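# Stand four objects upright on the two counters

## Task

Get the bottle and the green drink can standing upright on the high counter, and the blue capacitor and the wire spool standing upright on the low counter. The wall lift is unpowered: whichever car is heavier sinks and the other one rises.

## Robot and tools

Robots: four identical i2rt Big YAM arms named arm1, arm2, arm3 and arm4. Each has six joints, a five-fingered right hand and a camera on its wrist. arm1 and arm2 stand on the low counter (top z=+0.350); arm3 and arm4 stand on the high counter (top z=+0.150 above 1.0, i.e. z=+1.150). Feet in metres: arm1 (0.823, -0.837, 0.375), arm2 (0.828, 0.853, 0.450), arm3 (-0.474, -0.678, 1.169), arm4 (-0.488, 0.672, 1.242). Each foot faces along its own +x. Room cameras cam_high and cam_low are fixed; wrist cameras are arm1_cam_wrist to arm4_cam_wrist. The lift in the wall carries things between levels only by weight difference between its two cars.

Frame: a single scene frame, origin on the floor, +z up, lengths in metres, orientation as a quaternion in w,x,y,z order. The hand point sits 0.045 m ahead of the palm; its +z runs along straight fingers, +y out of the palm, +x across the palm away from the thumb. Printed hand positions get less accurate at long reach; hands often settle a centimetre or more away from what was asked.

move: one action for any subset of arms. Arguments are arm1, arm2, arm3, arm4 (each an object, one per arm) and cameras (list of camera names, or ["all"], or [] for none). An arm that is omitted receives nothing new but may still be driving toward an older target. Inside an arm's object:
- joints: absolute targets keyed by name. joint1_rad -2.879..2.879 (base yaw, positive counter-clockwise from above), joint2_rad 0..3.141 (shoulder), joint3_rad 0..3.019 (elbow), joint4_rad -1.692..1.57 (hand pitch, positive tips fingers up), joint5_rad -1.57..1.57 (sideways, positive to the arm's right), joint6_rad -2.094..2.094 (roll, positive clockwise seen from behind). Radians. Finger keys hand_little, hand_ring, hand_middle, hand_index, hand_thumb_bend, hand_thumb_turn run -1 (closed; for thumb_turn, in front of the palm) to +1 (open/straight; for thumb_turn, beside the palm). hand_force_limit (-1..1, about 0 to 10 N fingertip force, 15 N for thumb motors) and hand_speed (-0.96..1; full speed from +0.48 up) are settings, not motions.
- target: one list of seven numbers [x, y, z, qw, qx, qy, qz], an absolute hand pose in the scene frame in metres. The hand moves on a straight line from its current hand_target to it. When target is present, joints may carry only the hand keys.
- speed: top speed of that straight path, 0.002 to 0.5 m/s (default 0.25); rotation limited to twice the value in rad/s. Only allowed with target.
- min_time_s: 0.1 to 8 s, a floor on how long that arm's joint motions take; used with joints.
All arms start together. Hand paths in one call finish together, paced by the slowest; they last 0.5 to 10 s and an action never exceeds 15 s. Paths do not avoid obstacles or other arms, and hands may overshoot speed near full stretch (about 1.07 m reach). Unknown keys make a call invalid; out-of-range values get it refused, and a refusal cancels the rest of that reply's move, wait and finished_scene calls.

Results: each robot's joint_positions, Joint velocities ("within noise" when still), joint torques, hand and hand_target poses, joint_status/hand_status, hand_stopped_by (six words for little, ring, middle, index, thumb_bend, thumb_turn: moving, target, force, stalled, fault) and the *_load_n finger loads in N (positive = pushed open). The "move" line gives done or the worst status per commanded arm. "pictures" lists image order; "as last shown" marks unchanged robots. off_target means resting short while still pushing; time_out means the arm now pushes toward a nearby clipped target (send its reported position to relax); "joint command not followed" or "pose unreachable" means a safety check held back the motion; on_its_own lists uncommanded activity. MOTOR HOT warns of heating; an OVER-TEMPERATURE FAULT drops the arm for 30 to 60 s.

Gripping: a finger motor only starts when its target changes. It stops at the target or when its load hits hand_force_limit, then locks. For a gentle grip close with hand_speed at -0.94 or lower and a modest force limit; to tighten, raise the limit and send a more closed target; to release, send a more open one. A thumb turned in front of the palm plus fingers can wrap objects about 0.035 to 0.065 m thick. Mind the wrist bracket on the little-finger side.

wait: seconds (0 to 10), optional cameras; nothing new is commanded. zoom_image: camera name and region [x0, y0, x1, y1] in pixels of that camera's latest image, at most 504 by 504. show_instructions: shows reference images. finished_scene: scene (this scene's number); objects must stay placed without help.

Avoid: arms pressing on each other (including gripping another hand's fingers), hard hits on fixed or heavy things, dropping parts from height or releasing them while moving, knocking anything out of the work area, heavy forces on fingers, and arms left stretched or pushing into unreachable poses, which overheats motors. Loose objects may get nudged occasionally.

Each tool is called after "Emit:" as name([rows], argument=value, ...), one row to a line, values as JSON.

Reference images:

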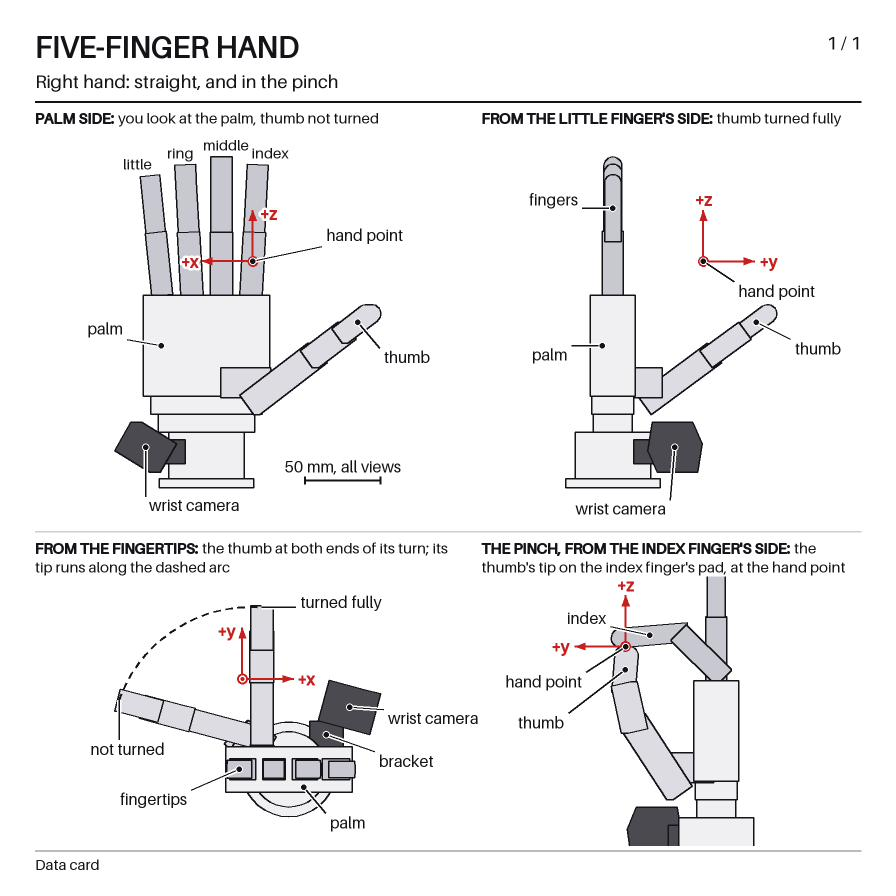

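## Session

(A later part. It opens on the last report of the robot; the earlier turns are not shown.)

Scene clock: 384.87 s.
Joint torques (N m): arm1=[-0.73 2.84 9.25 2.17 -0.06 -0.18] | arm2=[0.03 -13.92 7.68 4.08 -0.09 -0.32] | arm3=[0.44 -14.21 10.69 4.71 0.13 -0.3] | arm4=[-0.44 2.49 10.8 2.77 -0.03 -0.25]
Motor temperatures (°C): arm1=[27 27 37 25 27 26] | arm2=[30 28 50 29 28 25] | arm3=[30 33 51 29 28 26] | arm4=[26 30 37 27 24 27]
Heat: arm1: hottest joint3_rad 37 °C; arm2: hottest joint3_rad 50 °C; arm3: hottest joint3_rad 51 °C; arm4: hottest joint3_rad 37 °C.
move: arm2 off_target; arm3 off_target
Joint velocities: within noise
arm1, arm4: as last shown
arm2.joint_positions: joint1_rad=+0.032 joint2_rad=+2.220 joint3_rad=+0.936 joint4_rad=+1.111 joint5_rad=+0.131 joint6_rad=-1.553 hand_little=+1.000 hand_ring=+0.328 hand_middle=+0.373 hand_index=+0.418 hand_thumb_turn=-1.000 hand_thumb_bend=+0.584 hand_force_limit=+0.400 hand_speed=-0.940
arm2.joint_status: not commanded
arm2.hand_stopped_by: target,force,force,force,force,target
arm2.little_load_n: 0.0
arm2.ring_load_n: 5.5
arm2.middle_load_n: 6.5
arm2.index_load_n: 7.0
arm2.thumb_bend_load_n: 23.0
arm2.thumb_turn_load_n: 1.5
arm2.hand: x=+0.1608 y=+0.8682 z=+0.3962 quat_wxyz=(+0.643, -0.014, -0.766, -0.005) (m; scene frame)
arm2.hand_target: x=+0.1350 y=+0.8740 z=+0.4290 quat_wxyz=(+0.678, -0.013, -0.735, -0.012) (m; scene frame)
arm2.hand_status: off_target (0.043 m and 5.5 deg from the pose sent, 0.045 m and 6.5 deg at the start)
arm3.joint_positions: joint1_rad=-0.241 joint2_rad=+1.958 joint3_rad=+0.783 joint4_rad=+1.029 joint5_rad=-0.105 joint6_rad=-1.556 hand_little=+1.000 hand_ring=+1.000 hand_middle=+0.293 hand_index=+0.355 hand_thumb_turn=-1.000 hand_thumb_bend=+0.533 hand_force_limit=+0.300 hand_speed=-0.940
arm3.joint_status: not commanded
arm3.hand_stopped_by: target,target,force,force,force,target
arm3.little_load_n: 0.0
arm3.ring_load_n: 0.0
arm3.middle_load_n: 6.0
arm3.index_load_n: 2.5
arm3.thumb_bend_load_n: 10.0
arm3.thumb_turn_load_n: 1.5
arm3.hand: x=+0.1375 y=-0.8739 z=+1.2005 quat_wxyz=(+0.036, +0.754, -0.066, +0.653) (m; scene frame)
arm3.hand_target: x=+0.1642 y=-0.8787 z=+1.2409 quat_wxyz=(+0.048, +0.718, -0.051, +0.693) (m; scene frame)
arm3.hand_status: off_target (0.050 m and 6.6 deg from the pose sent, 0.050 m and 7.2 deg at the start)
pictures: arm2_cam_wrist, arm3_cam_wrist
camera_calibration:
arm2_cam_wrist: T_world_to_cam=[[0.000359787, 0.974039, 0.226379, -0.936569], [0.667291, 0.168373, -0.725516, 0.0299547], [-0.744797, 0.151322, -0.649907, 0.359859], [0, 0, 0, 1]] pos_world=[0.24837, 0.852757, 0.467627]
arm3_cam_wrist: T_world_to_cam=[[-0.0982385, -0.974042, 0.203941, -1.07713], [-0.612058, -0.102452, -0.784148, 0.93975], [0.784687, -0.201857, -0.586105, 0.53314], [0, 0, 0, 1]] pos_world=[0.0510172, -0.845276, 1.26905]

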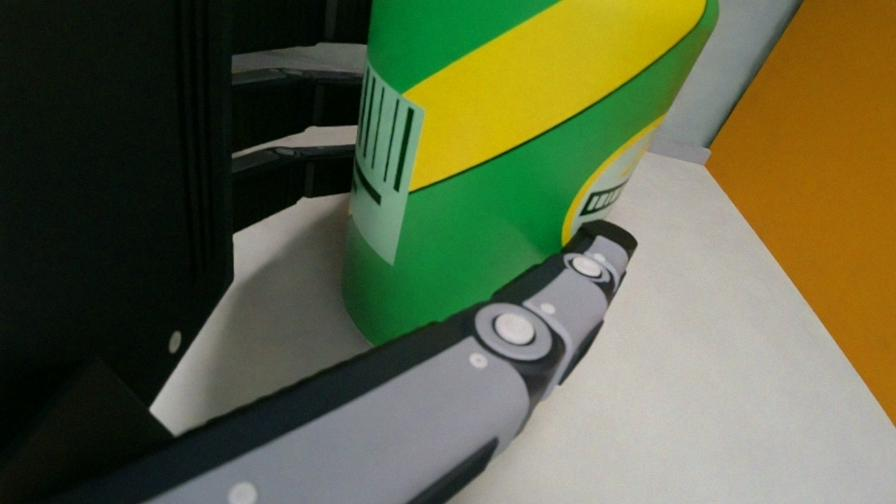

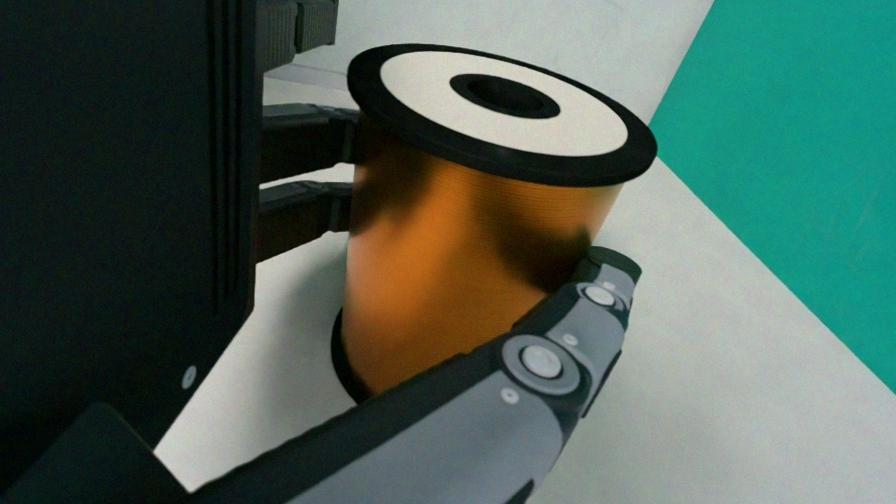

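Emit:
move(arm2={"target": [0.132, 0.874, 0.419, 0.6787, -0.0128, -0.7343, -0.0118], "speed": 0.04})

Emit:
move(arm2={"target": [0.132, 0.874, 0.41, 0.6787, -0.0128, -0.7343, -0.0118], "speed": 0.04}, cameras=["arm2_cam_wrist"])

Scene clock: 391.10 s.
Joint torques (N m): arm1=[-0.73 2.9 9.25 2.18 -0.07 -0.18] | arm2=[-0.03 -13.45 7.47 3.74 -0.14 -0.25] | arm3=[0.32 -13.86 10.66 4.6 0.14 -0.31] | arm4=[0.15 2.32 10.78 2.81 -0.05 -0.26]
Motor temperatures (°C): arm1=[27 27 37 25 27 26] | arm2=[30 29 49 29 28 24] | arm3=[30 33 51 29 28 26] | arm4=[26 30 37 27 24 27]
Heat: arm1: hottest joint3_rad 37 °C; arm2: hottest joint3_rad 49 °C; arm3: hottest joint3_rad 51 °C; arm4: hottest joint3_rad 37 °C.
move: arm2 off_target
Joint velocities: within noise
arm1.joint_positions: joint1_rad=+0.988 joint2_rad=+0.582 joint3_rad=+1.349 joint4_rad=-0.916 joint5_rad=+0.000 joint6_rad=-1.558 hand_little=+1.000 hand_ring=+1.000 hand_middle=+1.000 hand_index=+1.000 hand_thumb_turn=-1.000 hand_thumb_bend=+1.000 hand_force_limit=+0.000 hand_speed=+0.000
arm1.joint_status: not commanded
arm1.hand_stopped_by: target,target,target,target,target,target
arm1.little_load_n: 0.0
arm1.ring_load_n: 0.0
arm1.middle_load_n: 0.0
arm1.index_load_n: 0.0
arm1.thumb_bend_load_n: 0.0
arm1.thumb_turn_load_n: 0.5
arm1.hand: x=+0.5966 y=-1.0190 z=+0.9619 quat_wxyz=(-0.579, -0.327, +0.685, -0.296) (m; scene frame)
arm1.hand_target: x=+0.5977 y=-1.0167 z=+0.9755 quat_wxyz=(-0.592, -0.327, +0.674, -0.298) (m; scene frame)
arm1.hand_status: not commanded
arm2.joint_positions: joint1_rad=+0.031 joint2_rad=+2.237 joint3_rad=+0.947 joint4_rad=+1.134 joint5_rad=+0.131 joint6_rad=-1.559 hand_little=+1.000 hand_ring=+0.328 hand_middle=+0.373 hand_index=+0.418 hand_thumb_turn=-1.000 hand_thumb_bend=+0.584 hand_force_limit=+0.400 hand_speed=-0.940
arm2.joint_status: not commanded
arm2.hand_stopped_by: target,force,force,force,force,target
arm2.little_load_n: 0.0
arm2.ring_load_n: 5.5
arm2.middle_load_n: 6.5
arm2.index_load_n: 6.5
arm2.thumb_bend_load_n: 23.0
arm2.thumb_turn_load_n: 0.5
arm2.hand: x=+0.1572 y=+0.8683 z=+0.3952 quat_wxyz=(+0.649, -0.013, -0.761, -0.007) (m; scene frame)
arm2.hand_target: x=+0.1344 y=+0.8742 z=+0.4198 quat_wxyz=(+0.678, -0.013, -0.735, -0.012) (m; scene frame)
arm2.hand_status: off_target (0.035 m and 4.6 deg from the pose sent, 0.037 m and 5.5 deg at the start)
arm3: as last shown
arm3.middle_load_n: 6.5
arm3.index_load_n: 2.0
arm4.joint_positions: joint1_rad=+1.070 joint2_rad=+0.629 joint3_rad=+1.436 joint4_rad=-0.919 joint5_rad=+0.000 joint6_rad=-1.557 hand_little=+1.000 hand_ring=+1.000 hand_middle=+1.000 hand_index=+1.000 hand_thumb_turn=-1.000 hand_thumb_bend=+1.000 hand_force_limit=+0.000 hand_speed=+0.000
arm4.joint_status: not commanded
arm4.hand_stopped_by: target,target,target,target,target,target
arm4.little_load_n: 0.0
arm4.ring_load_n: 0.0
arm4.middle_load_n: 0.0
arm4.index_load_n: 0.0
arm4.thumb_bend_load_n: 0.0
arm4.thumb_turn_load_n: 0.5
arm4.hand: x=-0.3100 y=+0.8959 z=+1.8665 quat_wxyz=(-0.353, +0.636, +0.387, +0.567) (m; scene frame)
arm4.hand_target: x=-0.3112 y=+0.8925 z=+1.8827 quat_wxyz=(-0.357, +0.622, +0.384, +0.582) (m; scene frame)
arm4.hand_status: not commanded
pictures: none

Scene clock: 392.07 s.
Joint torques (N m): arm1=[-0.73 2.9 9.25 2.17 -0.06 -0.18] | arm2=[0.15 -12.92 7.25 3.41 -0.19 -0.16] | arm3=[0.44 -14.15 10.74 4.63 0.12 -0.32] | arm4=[0.03 2.49 10.71 2.69 -0.03 -0.26]
Motor temperatures (°C): arm1=[27 27 37 25 27 26] | arm2=[30 29 48 29 28 24] | arm3=[30 33 51 29 28 26] | arm4=[26 30 37 27 24 27]
Heat: arm1: hottest joint3_rad 37 °C; arm2: hottest joint3_rad 48 °C; arm3: hottest joint3_rad 51 °C; arm4: hottest joint3_rad 37 °C.
move: arm2 off_target
Joint velocities: within noise
arm1, arm3, arm4: as last shown
arm2.joint_positions: joint1_rad=+0.031 joint2_rad=+2.255 joint3_rad=+0.959 joint4_rad=+1.158 joint5_rad=+0.131 joint6_rad=-1.569 hand_little=+1.000 hand_ring=+0.328 hand_middle=+0.373 hand_index=+0.418 hand_thumb_turn=-1.000 hand_thumb_bend=+0.584 hand_force_limit=+0.400 hand_speed=-0.940
arm2.joint_status: not commanded
arm2.hand_stopped_by: target,force,force,force,force,target
arm2.little_load_n: 0.0
arm2.ring_load_n: 6.5
arm2.middle_load_n: 6.0
arm2.index_load_n: 5.5
arm2.thumb_bend_load_n: 23.0
arm2.thumb_turn_load_n: -1.0
arm2.hand: x=+0.1534 y=+0.8684 z=+0.3947 quat_wxyz=(+0.656, -0.010, -0.755, -0.010) (m; scene frame)
arm2.hand_target: x=+0.1337 y=+0.8742 z=+0.4108 quat_wxyz=(+0.679, -0.013, -0.734, -0.012) (m; scene frame)
arm2.hand_status: off_target (0.027 m and 3.5 deg from the pose sent, 0.030 m and 4.5 deg at the start)
pictures: arm2_cam_wrist
camera_calibration:
arm2_cam_wrist: T_world_to_cam=[[0.00724186, 0.971222, 0.238067, -0.939589], [0.641445, 0.178127, -0.746203, 0.0374085], [-0.767135, 0.15811, -0.621695, 0.339741], [0, 0, 0, 1]] pos_world=[0.243436, 0.85217, 0.462814]

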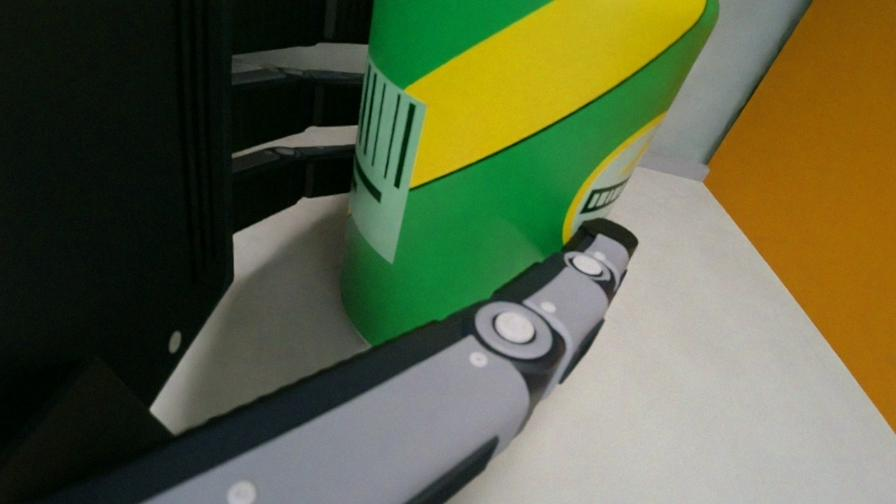

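Emit:
move(arm2={"target": [0.134, 0.874, 0.397, 0.6787, -0.0128, -0.7343, -0.0118], "speed": 0.04})

Emit:
move(arm2={"joints": {"hand_speed": -0.9, "hand_thumb_bend": 1.0, "hand_index": 0.8, "hand_middle": 0.8, "hand_ring": 0.8}}, cameras=["arm2_cam_wrist"])

Scene clock: 400.80 s.
Joint torques (N m): arm1=[-0.73 2.84 9.26 2.17 -0.07 -0.18] | arm2=[0.09 -12.28 6.8 2.88 -0.21 0] | arm3=[0.09 -13.86 10.65 4.66 0.13 -0.32] | arm4=[-0.03 2.32 10.76 2.8 -0.03 -0.26]
Motor temperatures (°C): arm1=[27 27 37 25 27 26] | arm2=[30 29 46 29 28 24] | arm3=[30 33 50 29 28 26] | arm4=[26 30 37 28 24 27]
Heat: arm1: hottest joint3_rad 37 °C; arm2: hottest joint3_rad 46 °C; arm3: hottest joint3_rad 50 °C; arm4: hottest joint3_rad 37 °C.
move: arm2 off_target
Joint velocities: within noise
arm1, arm3, arm4: as last shown
arm1.thumb_turn_load_n: 0.0
arm2.joint_positions: joint1_rad=+0.030 joint2_rad=+2.279 joint3_rad=+0.971 joint4_rad=+1.196 joint5_rad=+0.131 joint6_rad=-1.584 hand_little=+1.000 hand_ring=+0.328 hand_middle=+0.373 hand_index=+0.418 hand_thumb_turn=-1.000 hand_thumb_bend=+0.584 hand_force_limit=+0.400 hand_speed=-0.940
arm2.joint_status: not commanded
arm2.hand_stopped_by: target,force,force,force,force,target
arm2.little_load_n: 0.0
arm2.ring_load_n: 7.5
arm2.middle_load_n: 5.5
arm2.index_load_n: 4.0
arm2.thumb_bend_load_n: 23.0
arm2.thumb_turn_load_n: -2.0
arm2.hand: x=+0.1503 y=+0.8688 z=+0.3933 quat_wxyz=(+0.665, -0.006, -0.747, -0.014) (m; scene frame)
arm2.hand_target: x=+0.1351 y=+0.8742 z=+0.3974 quat_wxyz=(+0.678, -0.013, -0.734, -0.012) (m; scene frame)
arm2.hand_status: off_target (0.017 m and 2.3 deg from the pose sent, 0.020 m and 3.5 deg at the start)
arm3.index_load_n: 2.5
pictures: none

Scene clock: 404.20 s.
Joint torques (N m): arm1=[-0.73 2.84 9.26 2.17 -0.07 -0.18] | arm2=[0.26 -13.39 6.04 2.92 -0.11 0.03] | arm3=[0.26 -14.27 10.66 4.6 0.13 -0.3] | arm4=[0.5 2.37 10.73 2.81 -0.05 -0.25]
Motor temperatures (°C): arm1=[27 27 37 25 27 26] | arm2=[30 29 46 29 28 24] | arm3=[30 33 50 29 28 26] | arm4=[26 30 37 28 24 27]
Heat: arm1: hottest joint3_rad 37 °C; arm2: hottest joint3_rad 46 °C; arm3: hottest joint3_rad 50 °C; arm4: hottest joint3_rad 37 °C.
move: arm2 done
Joint velocities: within noise
arm1, arm3, arm4: as last shown
arm1.thumb_turn_load_n: 0.5
arm2.joint_positions: joint1_rad=+0.029 joint2_rad=+2.291 joint3_rad=+0.982 joint4_rad=+1.196 joint5_rad=+0.128 joint6_rad=-1.585 hand_little=+1.000 hand_ring=+0.800 hand_middle=+0.800 hand_index=+0.800 hand_thumb_turn=-1.000 hand_thumb_bend=+1.000 hand_force_limit=+0.400 hand_speed=-0.900
arm2.joint_status: all done
arm2.hand_stopped_by: target,target,target,target,target,target
arm2.little_load_n: 0.0
arm2.ring_load_n: 0.0
arm2.middle_load_n: 0.0
arm2.index_load_n: 0.0
arm2.thumb_bend_load_n: 0.0
arm2.thumb_turn_load_n: 0.0
arm2.hand: x=+0.1479 y=+0.8691 z=+0.3892 quat_wxyz=(+0.665, -0.005, -0.747, -0.014) (m; scene frame)
arm2.hand_target: x=+0.1350 y=+0.8740 z=+0.3974 quat_wxyz=(+0.679, -0.013, -0.734, -0.012) (m; scene frame)
arm2.hand_status: not commanded
arm3.index_load_n: 2.0
arm4.thumb_turn_load_n: 0.0
pictures: arm2_cam_wrist
camera_calibration:
arm2_cam_wrist: T_world_to_cam=[[0.010417, 0.967824, 0.251413, -0.941679], [0.623919, 0.190189, -0.757993, 0.0334541], [-0.78142, 0.164757, -0.601863, 0.320668], [0, 0, 0, 1]] pos_world=[0.239513, 0.852184, 0.455107]

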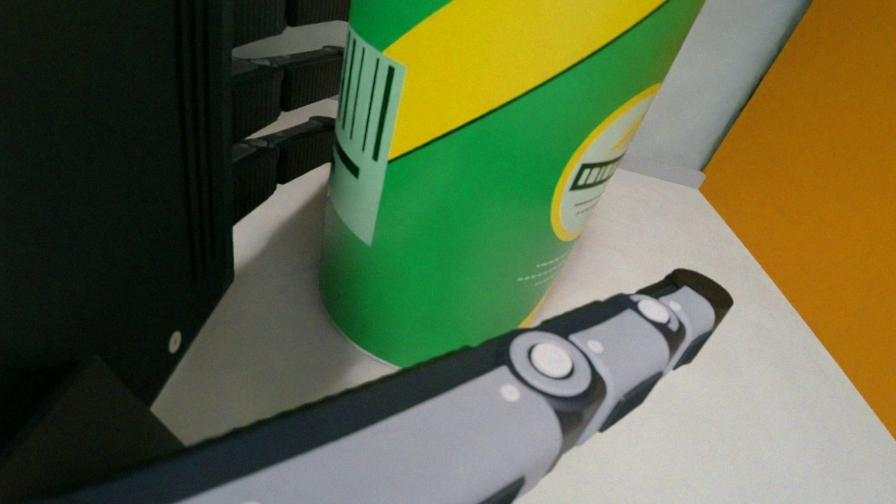

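Emit:
move(arm2={"target": [0.47, 0.864, 0.43, 0.6787, -0.0128, -0.7343, -0.0118], "speed": 0.13, "joints": {"hand_speed": -0.3, "hand_index": 1.0, "hand_middle": 1.0, "hand_ring": 1.0}}, cameras=["arm2_cam_wrist", "cam_low"])

Emit:
move(arm3={"target": [0.16, -0.88, 1.222, -0.0484, -0.7176, 0.0502, -0.6930], "speed": 0.04}, cameras=["arm3_cam_wrist", "cam_high"])

Scene clock: 422.10 s.
Joint torques (N m): arm1=[-0.79 2.84 9.24 2.17 -0.06 -0.19] | arm2=[1.55 -8.12 -0.92 3.17 0.22 0.02] | arm3=[0.26 -13.63 10.62 4.64 0.1 -0.29] | arm4=[0.15 2.43 10.84 2.78 -0.06 -0.25]
Motor temperatures (°C): arm1=[27 27 37 25 27 26] | arm2=[30 30 43 29 28 24] | arm3=[30 33 50 29 28 26] | arm4=[26 30 38 28 24 27]
Heat: arm1: hottest joint3_rad 37 °C; arm2: hottest joint3_rad 43 °C; arm3: hottest joint3_rad 50 °C; arm4: hottest joint3_rad 38 °C.
move: arm2 off_target
Joint velocities: within noise
arm1, arm3, arm4: as last shown
arm1.thumb_turn_load_n: 0.0
arm2.joint_positions: joint1_rad=+0.251 joint2_rad=+1.989 joint3_rad=+0.125 joint4_rad=+1.537 joint5_rad=+0.404 joint6_rad=-1.461 hand_little=+1.000 hand_ring=+1.000 hand_middle=+1.000 hand_index=+1.000 hand_thumb_turn=-1.000 hand_thumb_bend=+1.000 hand_force_limit=+0.400 hand_speed=-0.300
arm2.joint_status: all done
arm2.hand_stopped_by: target,target,target,target,target,target
arm2.little_load_n: 0.0
arm2.ring_load_n: 0.0
arm2.middle_load_n: 0.0
arm2.index_load_n: 0.0
arm2.thumb_bend_load_n: 0.0
arm2.thumb_turn_load_n: 0.0
arm2.hand: x=+0.4709 y=+0.8684 z=+0.4223 quat_wxyz=(+0.591, -0.036, -0.805, -0.031) (m; scene frame)
arm2.hand_target: x=+0.4697 y=+0.8639 z=+0.4305 quat_wxyz=(+0.603, -0.039, -0.797, -0.021) (m; scene frame)
arm2.hand_status: off_target (0.009 m and 13.4 deg from the pose sent, 0.325 m and 2.4 deg at the start; a joint's target at an end of its range on 67 of 105 steps)
arm4.thumb_turn_load_n: 0.5
pictures: arm2_cam_wrist, cam_low
camera_calibration:
arm2_cam_wrist: T_world_to_cam=[[0.0333337, 0.970806, 0.237537, -0.960145], [0.765198, 0.1281, -0.630922, -0.209102], [-0.642932, 0.202794, -0.738589, 0.552594], [0, 0, 0, 1]] pos_world=[0.54729, 0.846838, 0.504282]

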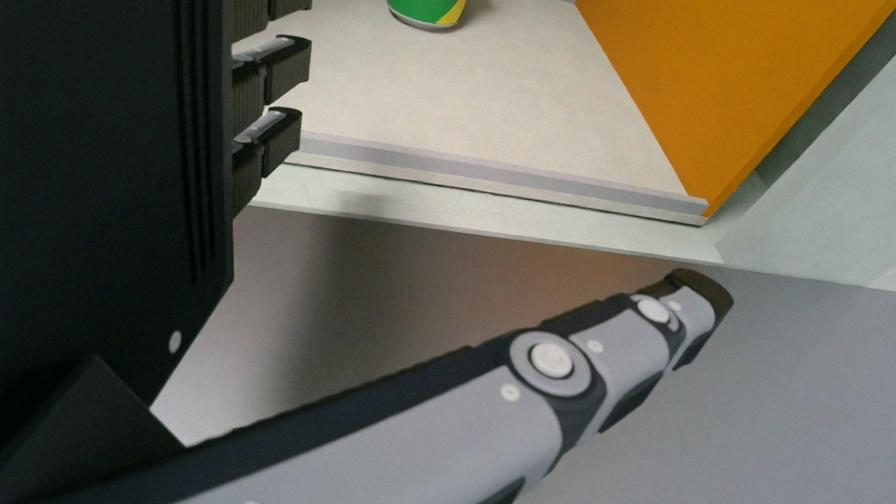

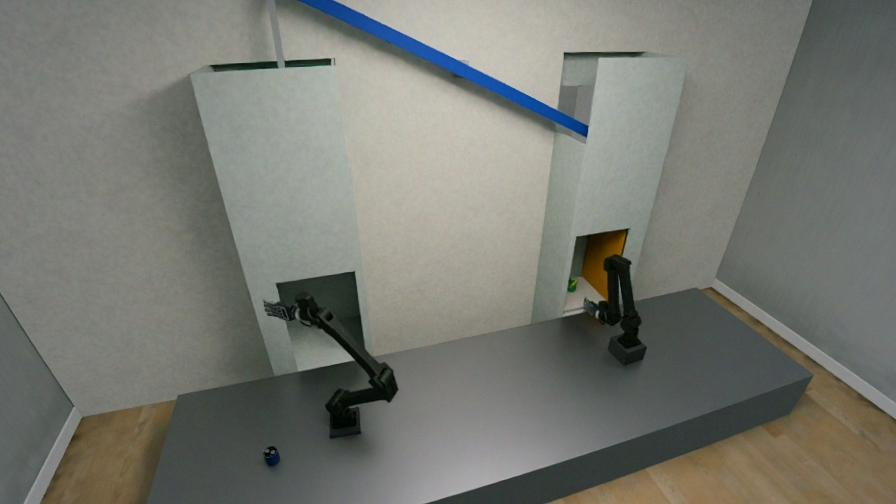

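Scene clock: 423.17 s.
Joint torques (N m): arm1=[-0.73 2.84 9.25 2.17 -0.07 -0.18] | arm2=[1.73 -7.88 -0.92 3.18 0.21 0.03] | arm3=[0.09 -13.27 9.14 4.05 -0.15 -0.19] | arm4=[-0.09 2.67 10.76 2.71 -0.02 -0.24]
Motor temperatures (°C): arm1=[27 27 37 25 27 26] | arm2=[30 30 43 29 28 24] | arm3=[30 33 49 29 28 26] | arm4=[26 30 38 28 24 27]
Heat: arm1: hottest joint3_rad 37 °C; arm2: hottest joint3_rad 43 °C; arm3: hottest joint3_rad 49 °C; arm4: hottest joint3_rad 38 °C.
move: arm3 off_target
Joint velocities: within noise
arm1, arm2, arm4: as last shown
arm1.thumb_turn_load_n: 0.5
arm2.joint_positions: joint1_rad=+0.251 joint2_rad=+1.989 joint3_rad=+0.125 joint4_rad=+1.537 joint5_rad=+0.404 joint6_rad=-1.460 hand_little=+1.000 hand_ring=+1.000 hand_middle=+1.000 hand_index=+1.000 hand_thumb_turn=-1.000 hand_thumb_bend=+1.000 hand_force_limit=+0.400 hand_speed=-0.300
arm2.hand_target: x=+0.4697 y=+0.8639 z=+0.4305 quat_wxyz=(+0.603, -0.040, -0.797, -0.021) (m; scene frame)
arm3.joint_positions: joint1_rad=-0.241 joint2_rad=+1.990 joint3_rad=+0.783 joint4_rad=+1.099 joint5_rad=-0.105 joint6_rad=-1.566 hand_little=+1.000 hand_ring=+1.000 hand_middle=+0.293 hand_index=+0.355 hand_thumb_turn=-1.000 hand_thumb_bend=+0.533 hand_force_limit=+0.300 hand_speed=-0.940
arm3.joint_status: not commanded
arm3.hand_stopped_by: target,target,force,force,force,target
arm3.little_load_n: 0.0
arm3.ring_load_n: 0.0
arm3.middle_load_n: 7.0
arm3.index_load_n: 0.5
arm3.thumb_bend_load_n: 9.5
arm3.thumb_turn_load_n: -0.5
arm3.hand: x=+0.1389 y=-0.8746 z=+1.1999 quat_wxyz=(+0.042, +0.742, -0.060, +0.667) (m; scene frame)
arm3.hand_target: x=+0.1582 y=-0.8794 z=+1.2225 quat_wxyz=(+0.048, +0.718, -0.050, +0.693) (m; scene frame)
arm3.hand_status: off_target (0.031 m and 4.3 deg from the pose sent, 0.032 m and 6.6 deg at the start)
arm4.ring_load_n: 0.5
arm4.thumb_bend_load_n: 0.5
pictures: arm3_cam_wrist, cam_high
camera_calibration:
arm3_cam_wrist: T_world_to_cam=[[-0.104858, -0.970006, 0.219303, -1.09168], [-0.584111, -0.118401, -0.802991, 0.944851], [0.804872, -0.212297, -0.554176, 0.481337], [0, 0, 0, 1]] pos_world=[0.0500129, -0.844876, 1.26486]

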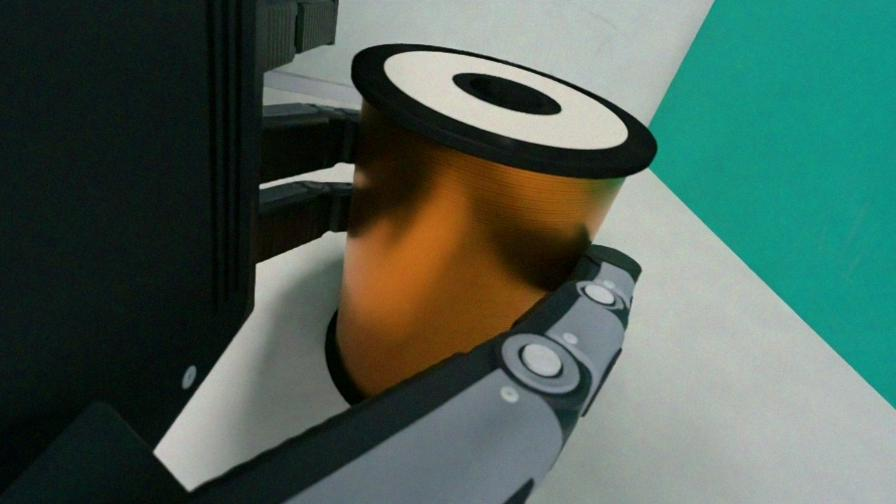

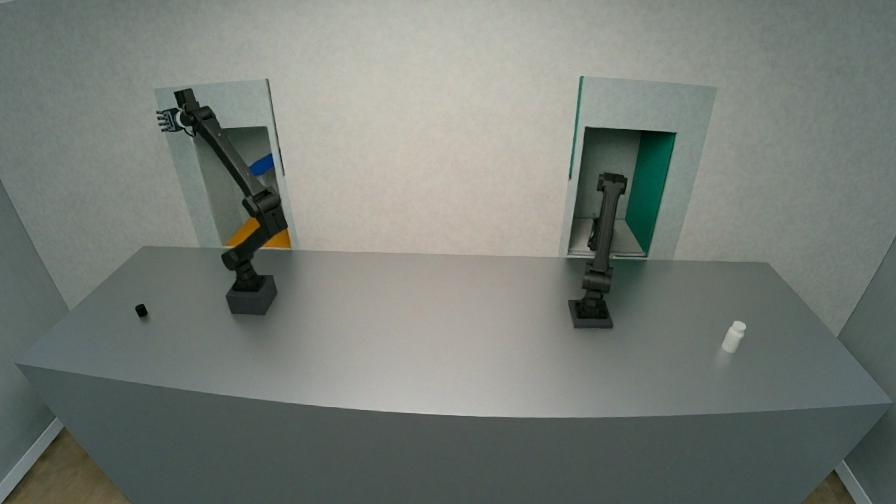

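Emit:
move(arm3={"target": [0.158, -0.88, 1.207, -0.0484, -0.7176, 0.0502, -0.6930], "speed": 0.04}, cameras=["arm3_cam_wrist", "arm2_cam_wrist"])

Scene clock: 429.37 s.
Joint torques (N m): arm1=[-0.73 2.84 9.25 2.17 -0.06 -0.18] | arm2=[1.61 -7.94 -0.9 3.18 0.21 0.03] | arm3=[-0.38 -13.57 8.72 3.77 -0.21 -0.09] | arm4=[0.32 2.67 10.77 2.81 -0.04 -0.26]
Motor temperatures (°C): arm1=[27 27 37 25 27 26] | arm2=[30 30 42 29 28 24] | arm3=[30 34 49 29 28 26] | arm4=[26 30 38 28 24 27]
Heat: arm1: hottest joint3_rad 37 °C; arm2: hottest joint3_rad 42 °C; arm3: hottest joint3_rad 49 °C; arm4: hottest joint3_rad 38 °C.
move: arm3 off_target
Joint velocities: within noise
arm1, arm2, arm4: as last shown
arm1.little_load_n: -0.5
arm1.thumb_turn_load_n: 0.0
arm3.joint_positions: joint1_rad=-0.241 joint2_rad=+2.033 joint3_rad=+0.786 joint4_rad=+1.147 joint5_rad=-0.105 joint6_rad=-1.576 hand_little=+1.000 hand_ring=+1.000 hand_middle=+0.293 hand_index=+0.355 hand_thumb_turn=-1.000 hand_thumb_bend=+0.533 hand_force_limit=+0.300 hand_speed=-0.940
arm3.joint_status: not commanded
arm3.hand_stopped_by: target,target,force,force,force,target
arm3.little_load_n: 0.0
arm3.ring_load_n: 0.0
arm3.middle_load_n: 7.0
arm3.index_load_n: 0.0
arm3.thumb_bend_load_n: 9.0
arm3.thumb_turn_load_n: 0.5
arm3.hand: x=+0.1388 y=-0.8749 z=+1.1885 quat_wxyz=(+0.046, +0.739, -0.056, +0.670) (m; scene frame)
arm3.hand_target: x=+0.1565 y=-0.8795 z=+1.2075 quat_wxyz=(+0.049, +0.718, -0.050, +0.693) (m; scene frame)
arm3.hand_status: off_target (0.027 m and 3.7 deg from the pose sent, 0.021 m and 4.3 deg at the start)
arm4.ring_load_n: 0.0
arm4.thumb_bend_load_n: 0.0
pictures: arm2_cam_wrist, arm3_cam_wrist
camera_calibration:
arm2_cam_wrist: T_world_to_cam=[[0.0338921, 0.970934, 0.236935, -0.96023], [0.76526, 0.127273, -0.631014, -0.208452], [-0.642828, 0.202703, -0.738704, 0.552598], [0, 0, 0, 1]] pos_world=[0.547289, 0.846837, 0.504182]
arm3_cam_wrist: T_world_to_cam=[[-0.105572, -0.96742, 0.230117, -1.09986], [-0.577964, -0.128616, -0.805863, 0.929249], [0.809205, -0.218075, -0.545555, 0.45915], [0, 0, 0, 1]] pos_world=[0.0494118, -0.844377, 1.25244]

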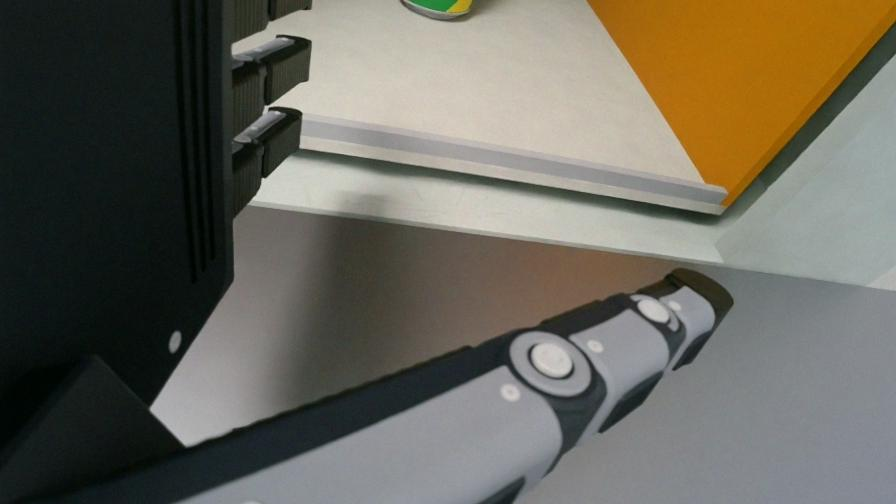

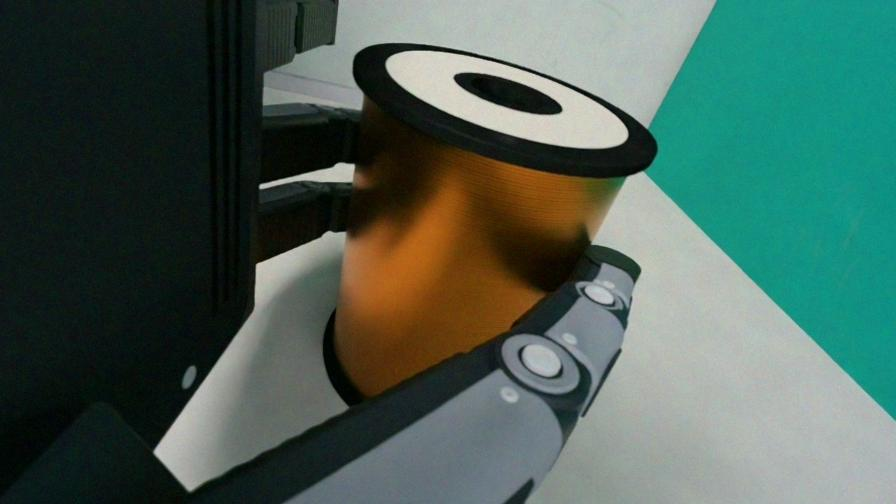

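Emit:
move(arm3={"joints": {"hand_speed": -0.7, "hand_thumb_bend": 1.0, "hand_index": 0.85, "hand_middle": 0.85}}, cameras=["arm3_cam_wrist", "arm2_cam_wrist"])

Emit:
move(arm3={"target": [-0.15, -0.835, 1.25, -0.0484, -0.7176, 0.0502, -0.6930], "speed": 0.18, "joints": {"hand_speed": 0.0, "hand_index": 1.0, "hand_middle": 1.0}}, cameras=["arm3_cam_wrist", "arm2_cam_wrist", "cam_low", "cam_high"])

Scene clock: 449.43 s.
Joint torques (N m): arm1=[-0.73 2.84 9.25 2.17 -0.07 -0.18] | arm2=[1.73 -7.82 -0.94 3.15 0.21 0.02] | arm3=[-0.03 -13.92 6.99 3.28 -0.06 -0.08] | arm4=[0.15 2.43 10.82 2.77 -0.02 -0.23]
Motor temperatures (°C): arm1=[27 27 37 25 27 26] | arm2=[30 30 39 29 28 24] | arm3=[29 34 46 29 28 26] | arm4=[26 30 38 28 24 27]
Heat: arm1: hottest joint3_rad 37 °C; arm2: hottest joint3_rad 39 °C; arm3: hottest joint3_rad 46 °C; arm4: hottest joint3_rad 38 °C.
move: arm3 done
Joint velocities: within noise
arm1, arm2, arm4: as last shown
arm1.little_load_n: 0.0
arm1.index_load_n: -0.5
arm2.index_load_n: 0.5
arm3.joint_positions: joint1_rad=-0.242 joint2_rad=+2.033 joint3_rad=+0.807 joint4_rad=+1.158 joint5_rad=-0.108 joint6_rad=-1.576 hand_little=+1.000 hand_ring=+1.000 hand_middle=+0.850 hand_index=+0.850 hand_thumb_turn=-1.000 hand_thumb_bend=+1.000 hand_force_limit=+0.300 hand_speed=-0.700
arm3.joint_status: all done
arm3.hand_stopped_by: target,target,target,target,target,target
arm3.little_load_n: 0.0
arm3.ring_load_n: 0.0
arm3.middle_load_n: 0.0
arm3.index_load_n: 0.0
arm3.thumb_bend_load_n: 0.0
arm3.thumb_turn_load_n: 0.5
arm3.hand: x=+0.1479 y=-0.8770 z=+1.1999 quat_wxyz=(+0.047, +0.728, -0.053, +0.682) (m; scene frame)
arm3.hand_target: x=+0.1565 y=-0.8795 z=+1.2075 quat_wxyz=(+0.048, +0.718, -0.050, +0.693) (m; scene frame)
arm3.hand_status: not commanded
arm4.thumb_turn_load_n: 0.0
pictures: arm2_cam_wrist, arm3_cam_wrist
camera_calibration:
arm2_cam_wrist: T_world_to_cam=[[0.0338921, 0.970934, 0.236935, -0.96023], [0.76526, 0.127273, -0.631014, -0.208452], [-0.642828, 0.202703, -0.738704, 0.552598], [0, 0, 0, 1]] pos_world=[0.547289, 0.846837, 0.504182]
arm3_cam_wrist: T_world_to_cam=[[-0.110388, -0.965914, 0.234149, -1.10638], [-0.551964, -0.136338, -0.822647, 0.952889], [0.826529, -0.220052, -0.518099, 0.420214], [0, 0, 0, 1]] pos_world=[0.05651, -0.846283, 1.26066]

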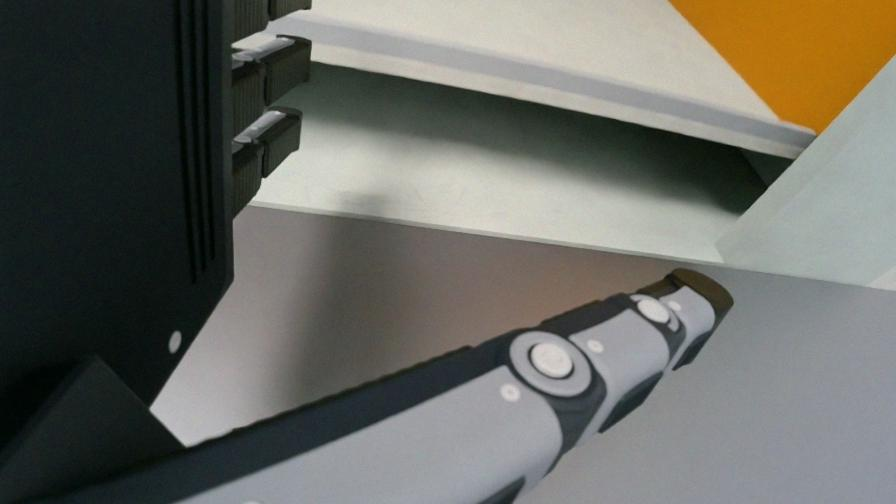

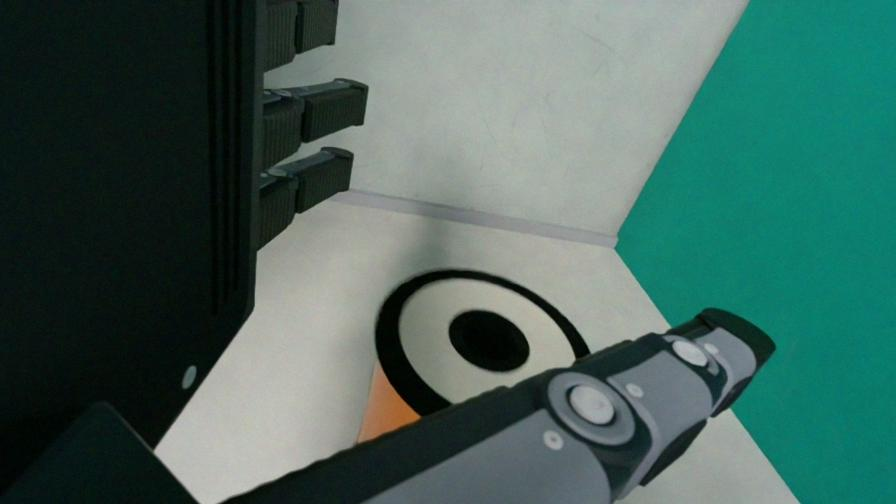

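Scene clock: 451.80 s.
Joint torques (N m): arm1=[-0.73 2.84 9.26 2.17 -0.07 -0.18] | arm2=[1.67 -7.88 -0.88 3.12 0.21 0.02] | arm3=[0.67 -4.89 2.54 2.19 0.16 -0.04] | arm4=[0.38 2.73 10.82 2.76 -0.05 -0.27]
Motor temperatures (°C): arm1=[27 27 37 25 27 26] | arm2=[30 30 39 29 28 24] | arm3=[29 34 45 29 28 26] | arm4=[26 30 38 28 24 27]
Heat: arm1: hottest joint3_rad 37 °C; arm2: hottest joint3_rad 39 °C; arm3: hottest joint3_rad 45 °C; arm4: hottest joint3_rad 38 °C.
move: arm3 not_followed
Joint velocities: within noise
arm1.joint_positions: joint1_rad=+0.988 joint2_rad=+0.582 joint3_rad=+1.349 joint4_rad=-0.916 joint5_rad=+0.000 joint6_rad=-1.558 hand_little=+1.000 hand_ring=+1.000 hand_middle=+1.000 hand_index=+1.000 hand_thumb_turn=-1.000 hand_thumb_bend=+1.000 hand_force_limit=+0.000 hand_speed=+0.000
arm1.joint_status: not commanded
arm1.hand_stopped_by: target,target,target,target,target,target
arm1.little_load_n: 0.0
arm1.ring_load_n: 0.0
arm1.middle_load_n: 0.0
arm1.index_load_n: 0.0
arm1.thumb_bend_load_n: 0.0
arm1.thumb_turn_load_n: 0.5
arm1.hand: x=+0.5966 y=-1.0190 z=+0.9619 quat_wxyz=(-0.579, -0.327, +0.685, -0.296) (m; scene frame)
arm1.hand_target: x=+0.5977 y=-1.0167 z=+0.9755 quat_wxyz=(-0.592, -0.327, +0.674, -0.298) (m; scene frame)
arm1.hand_status: not commanded
arm2: as last shown
arm2.index_load_n: 0.0
arm3.joint_positions: joint1_rad=-0.387 joint2_rad=+1.700 joint3_rad=+0.076 joint4_rad=+1.553 joint5_rad=-0.258 joint6_rad=-1.576 hand_little=+1.000 hand_ring=+1.000 hand_middle=+1.000 hand_index=+1.000 hand_thumb_turn=-1.000 hand_thumb_bend=+1.000 hand_force_limit=+0.300 hand_speed=+0.000
arm3.joint_status: all done
arm3.hand_stopped_by: target,target,target,target,target,target
arm3.little_load_n: 0.0
arm3.ring_load_n: 0.0
arm3.middle_load_n: 0.0
arm3.index_load_n: 0.0
arm3.thumb_bend_load_n: 0.0
arm3.thumb_turn_load_n: 0.5
arm3.on_its_own: joint1_rad is held at -0.380, not at its first target -0.243; joint2_rad is held at +1.717, not at its first target +2.043; joint3_rad is held at +0.087, not at its first target +0.829; joint4_rad is held at +1.551, not at its first target +1.178; joint5_rad is held at -0.255, not at its first target -0.111
arm3.hand: x=-0.1152 y=-0.8372 z=+1.2347 quat_wxyz=(+0.041, +0.729, -0.055, +0.682) (m; scene frame)
arm3.hand_target: x=-0.1112 y=-0.8365 z=+1.2304 quat_wxyz=(+0.039, +0.732, -0.054, +0.678) (m; scene frame)
arm3.hand_status: not_followed (0.038 m and 2.1 deg from the pose sent, 0.305 m and 1.8 deg at the start; a joint's target at an end of its range on 24 of 71 steps)
arm4.joint_positions: joint1_rad=+1.070 joint2_rad=+0.629 joint3_rad=+1.436 joint4_rad=-0.919 joint5_rad=+0.000 joint6_rad=-1.557 hand_little=+1.000 hand_ring=+1.000 hand_middle=+1.000 hand_index=+1.000 hand_thumb_turn=-1.000 hand_thumb_bend=+1.000 hand_force_limit=+0.000 hand_speed=+0.000
arm4.joint_status: not commanded
arm4.hand_stopped_by: target,target,target,target,target,target
arm4.little_load_n: 0.0
arm4.ring_load_n: 0.0
arm4.middle_load_n: -0.5
arm4.index_load_n: -0.5
arm4.thumb_bend_load_n: 0.0
arm4.thumb_turn_load_n: 0.0
arm4.hand: x=-0.3100 y=+0.8959 z=+1.8665 quat_wxyz=(-0.353, +0.636, +0.387, +0.567) (m; scene frame)
arm4.hand_target: x=-0.3112 y=+0.8925 z=+1.8827 quat_wxyz=(-0.357, +0.622, +0.384, +0.582) (m; scene frame)
arm4.hand_status: not commanded
pictures: arm2_cam_wrist, arm3_cam_wrist, cam_high, cam_low
pose unreachable (arm3 arm): on one or more control steps of this call this arm could not follow its commanded pose, so it was not sent that pose on those steps. On the call's last step it was still not sent that pose. It may still have moved: this result reports where it is.
cause: moving toward the commanded pose would bring two parts of the arm too close to each other.
camera_calibration:
arm2_cam_wrist: T_world_to_cam=[[0.0338921, 0.970934, 0.236935, -0.96023], [0.76526, 0.127273, -0.631014, -0.208452], [-0.642828, 0.202703, -0.738704, 0.552598], [0, 0, 0, 1]] pos_world=[0.547289, 0.846837, 0.504182]
arm3_cam_wrist: T_world_to_cam=[[-0.10569, -0.968916, 0.223678, -1.0942], [-0.550993, -0.130188, -0.824292, 0.849093], [0.82779, -0.210365, -0.520106, 0.675281], [0, 0, 0, 1]] pos_world=[-0.206794, -0.807593, 1.29587]

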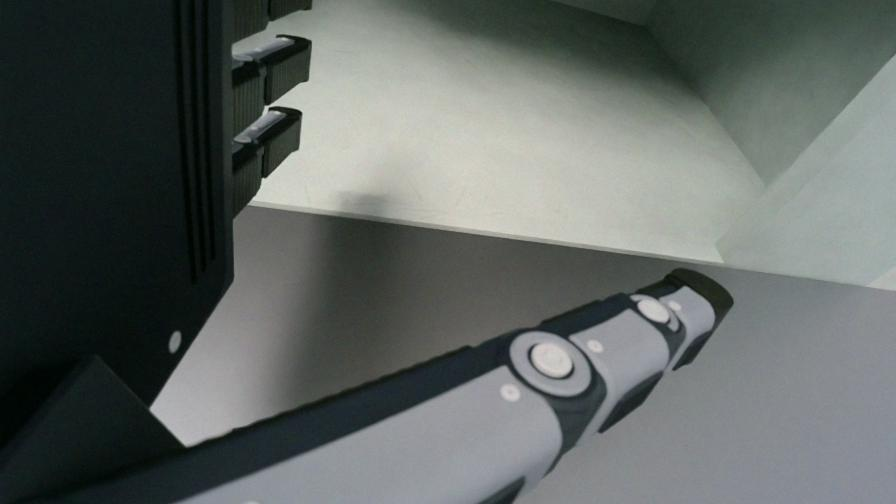

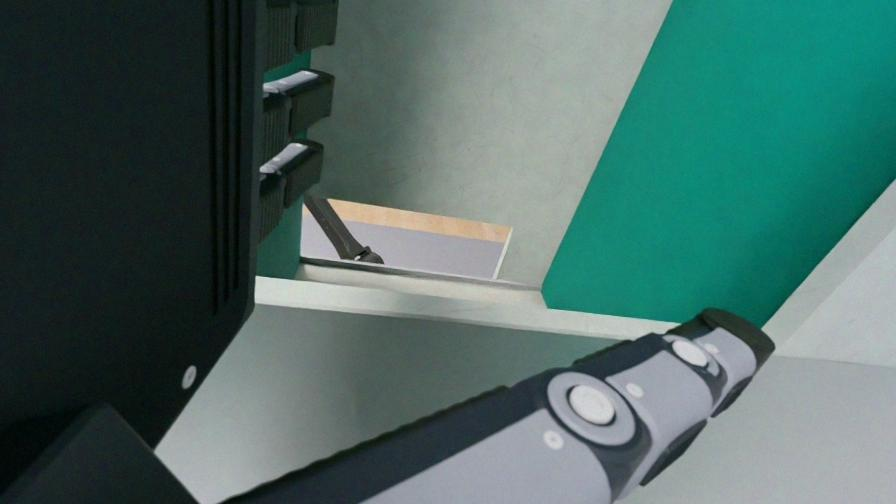

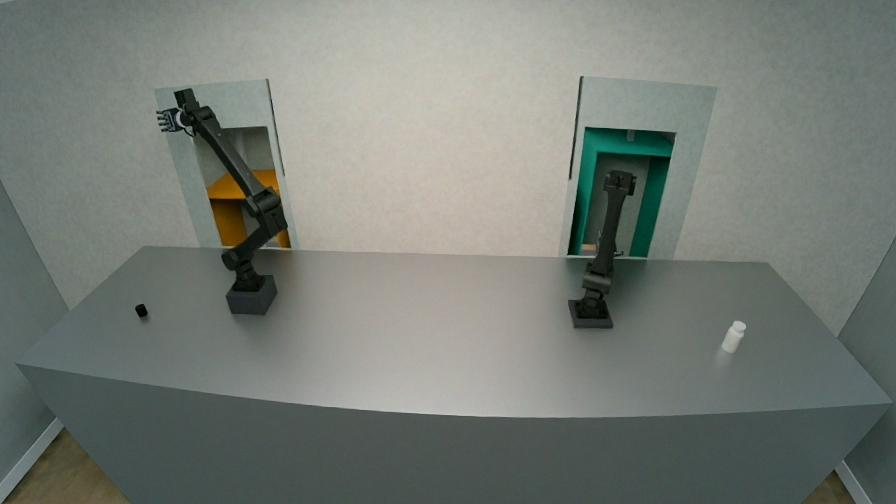

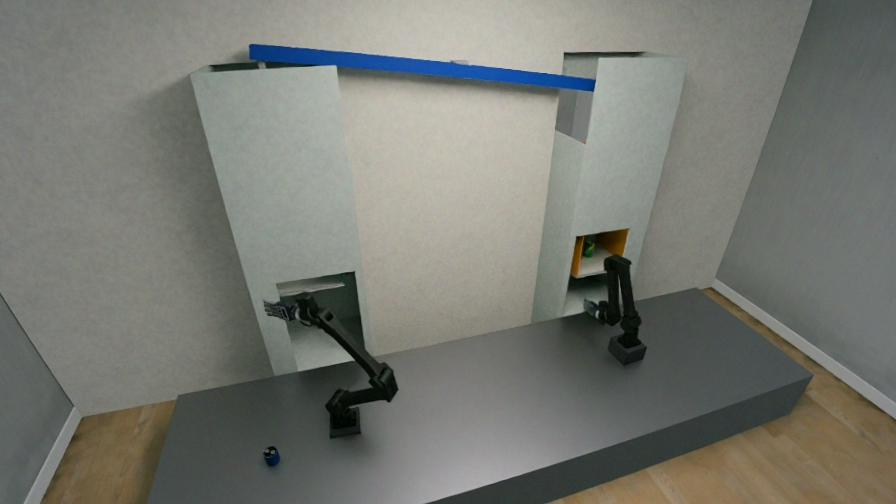

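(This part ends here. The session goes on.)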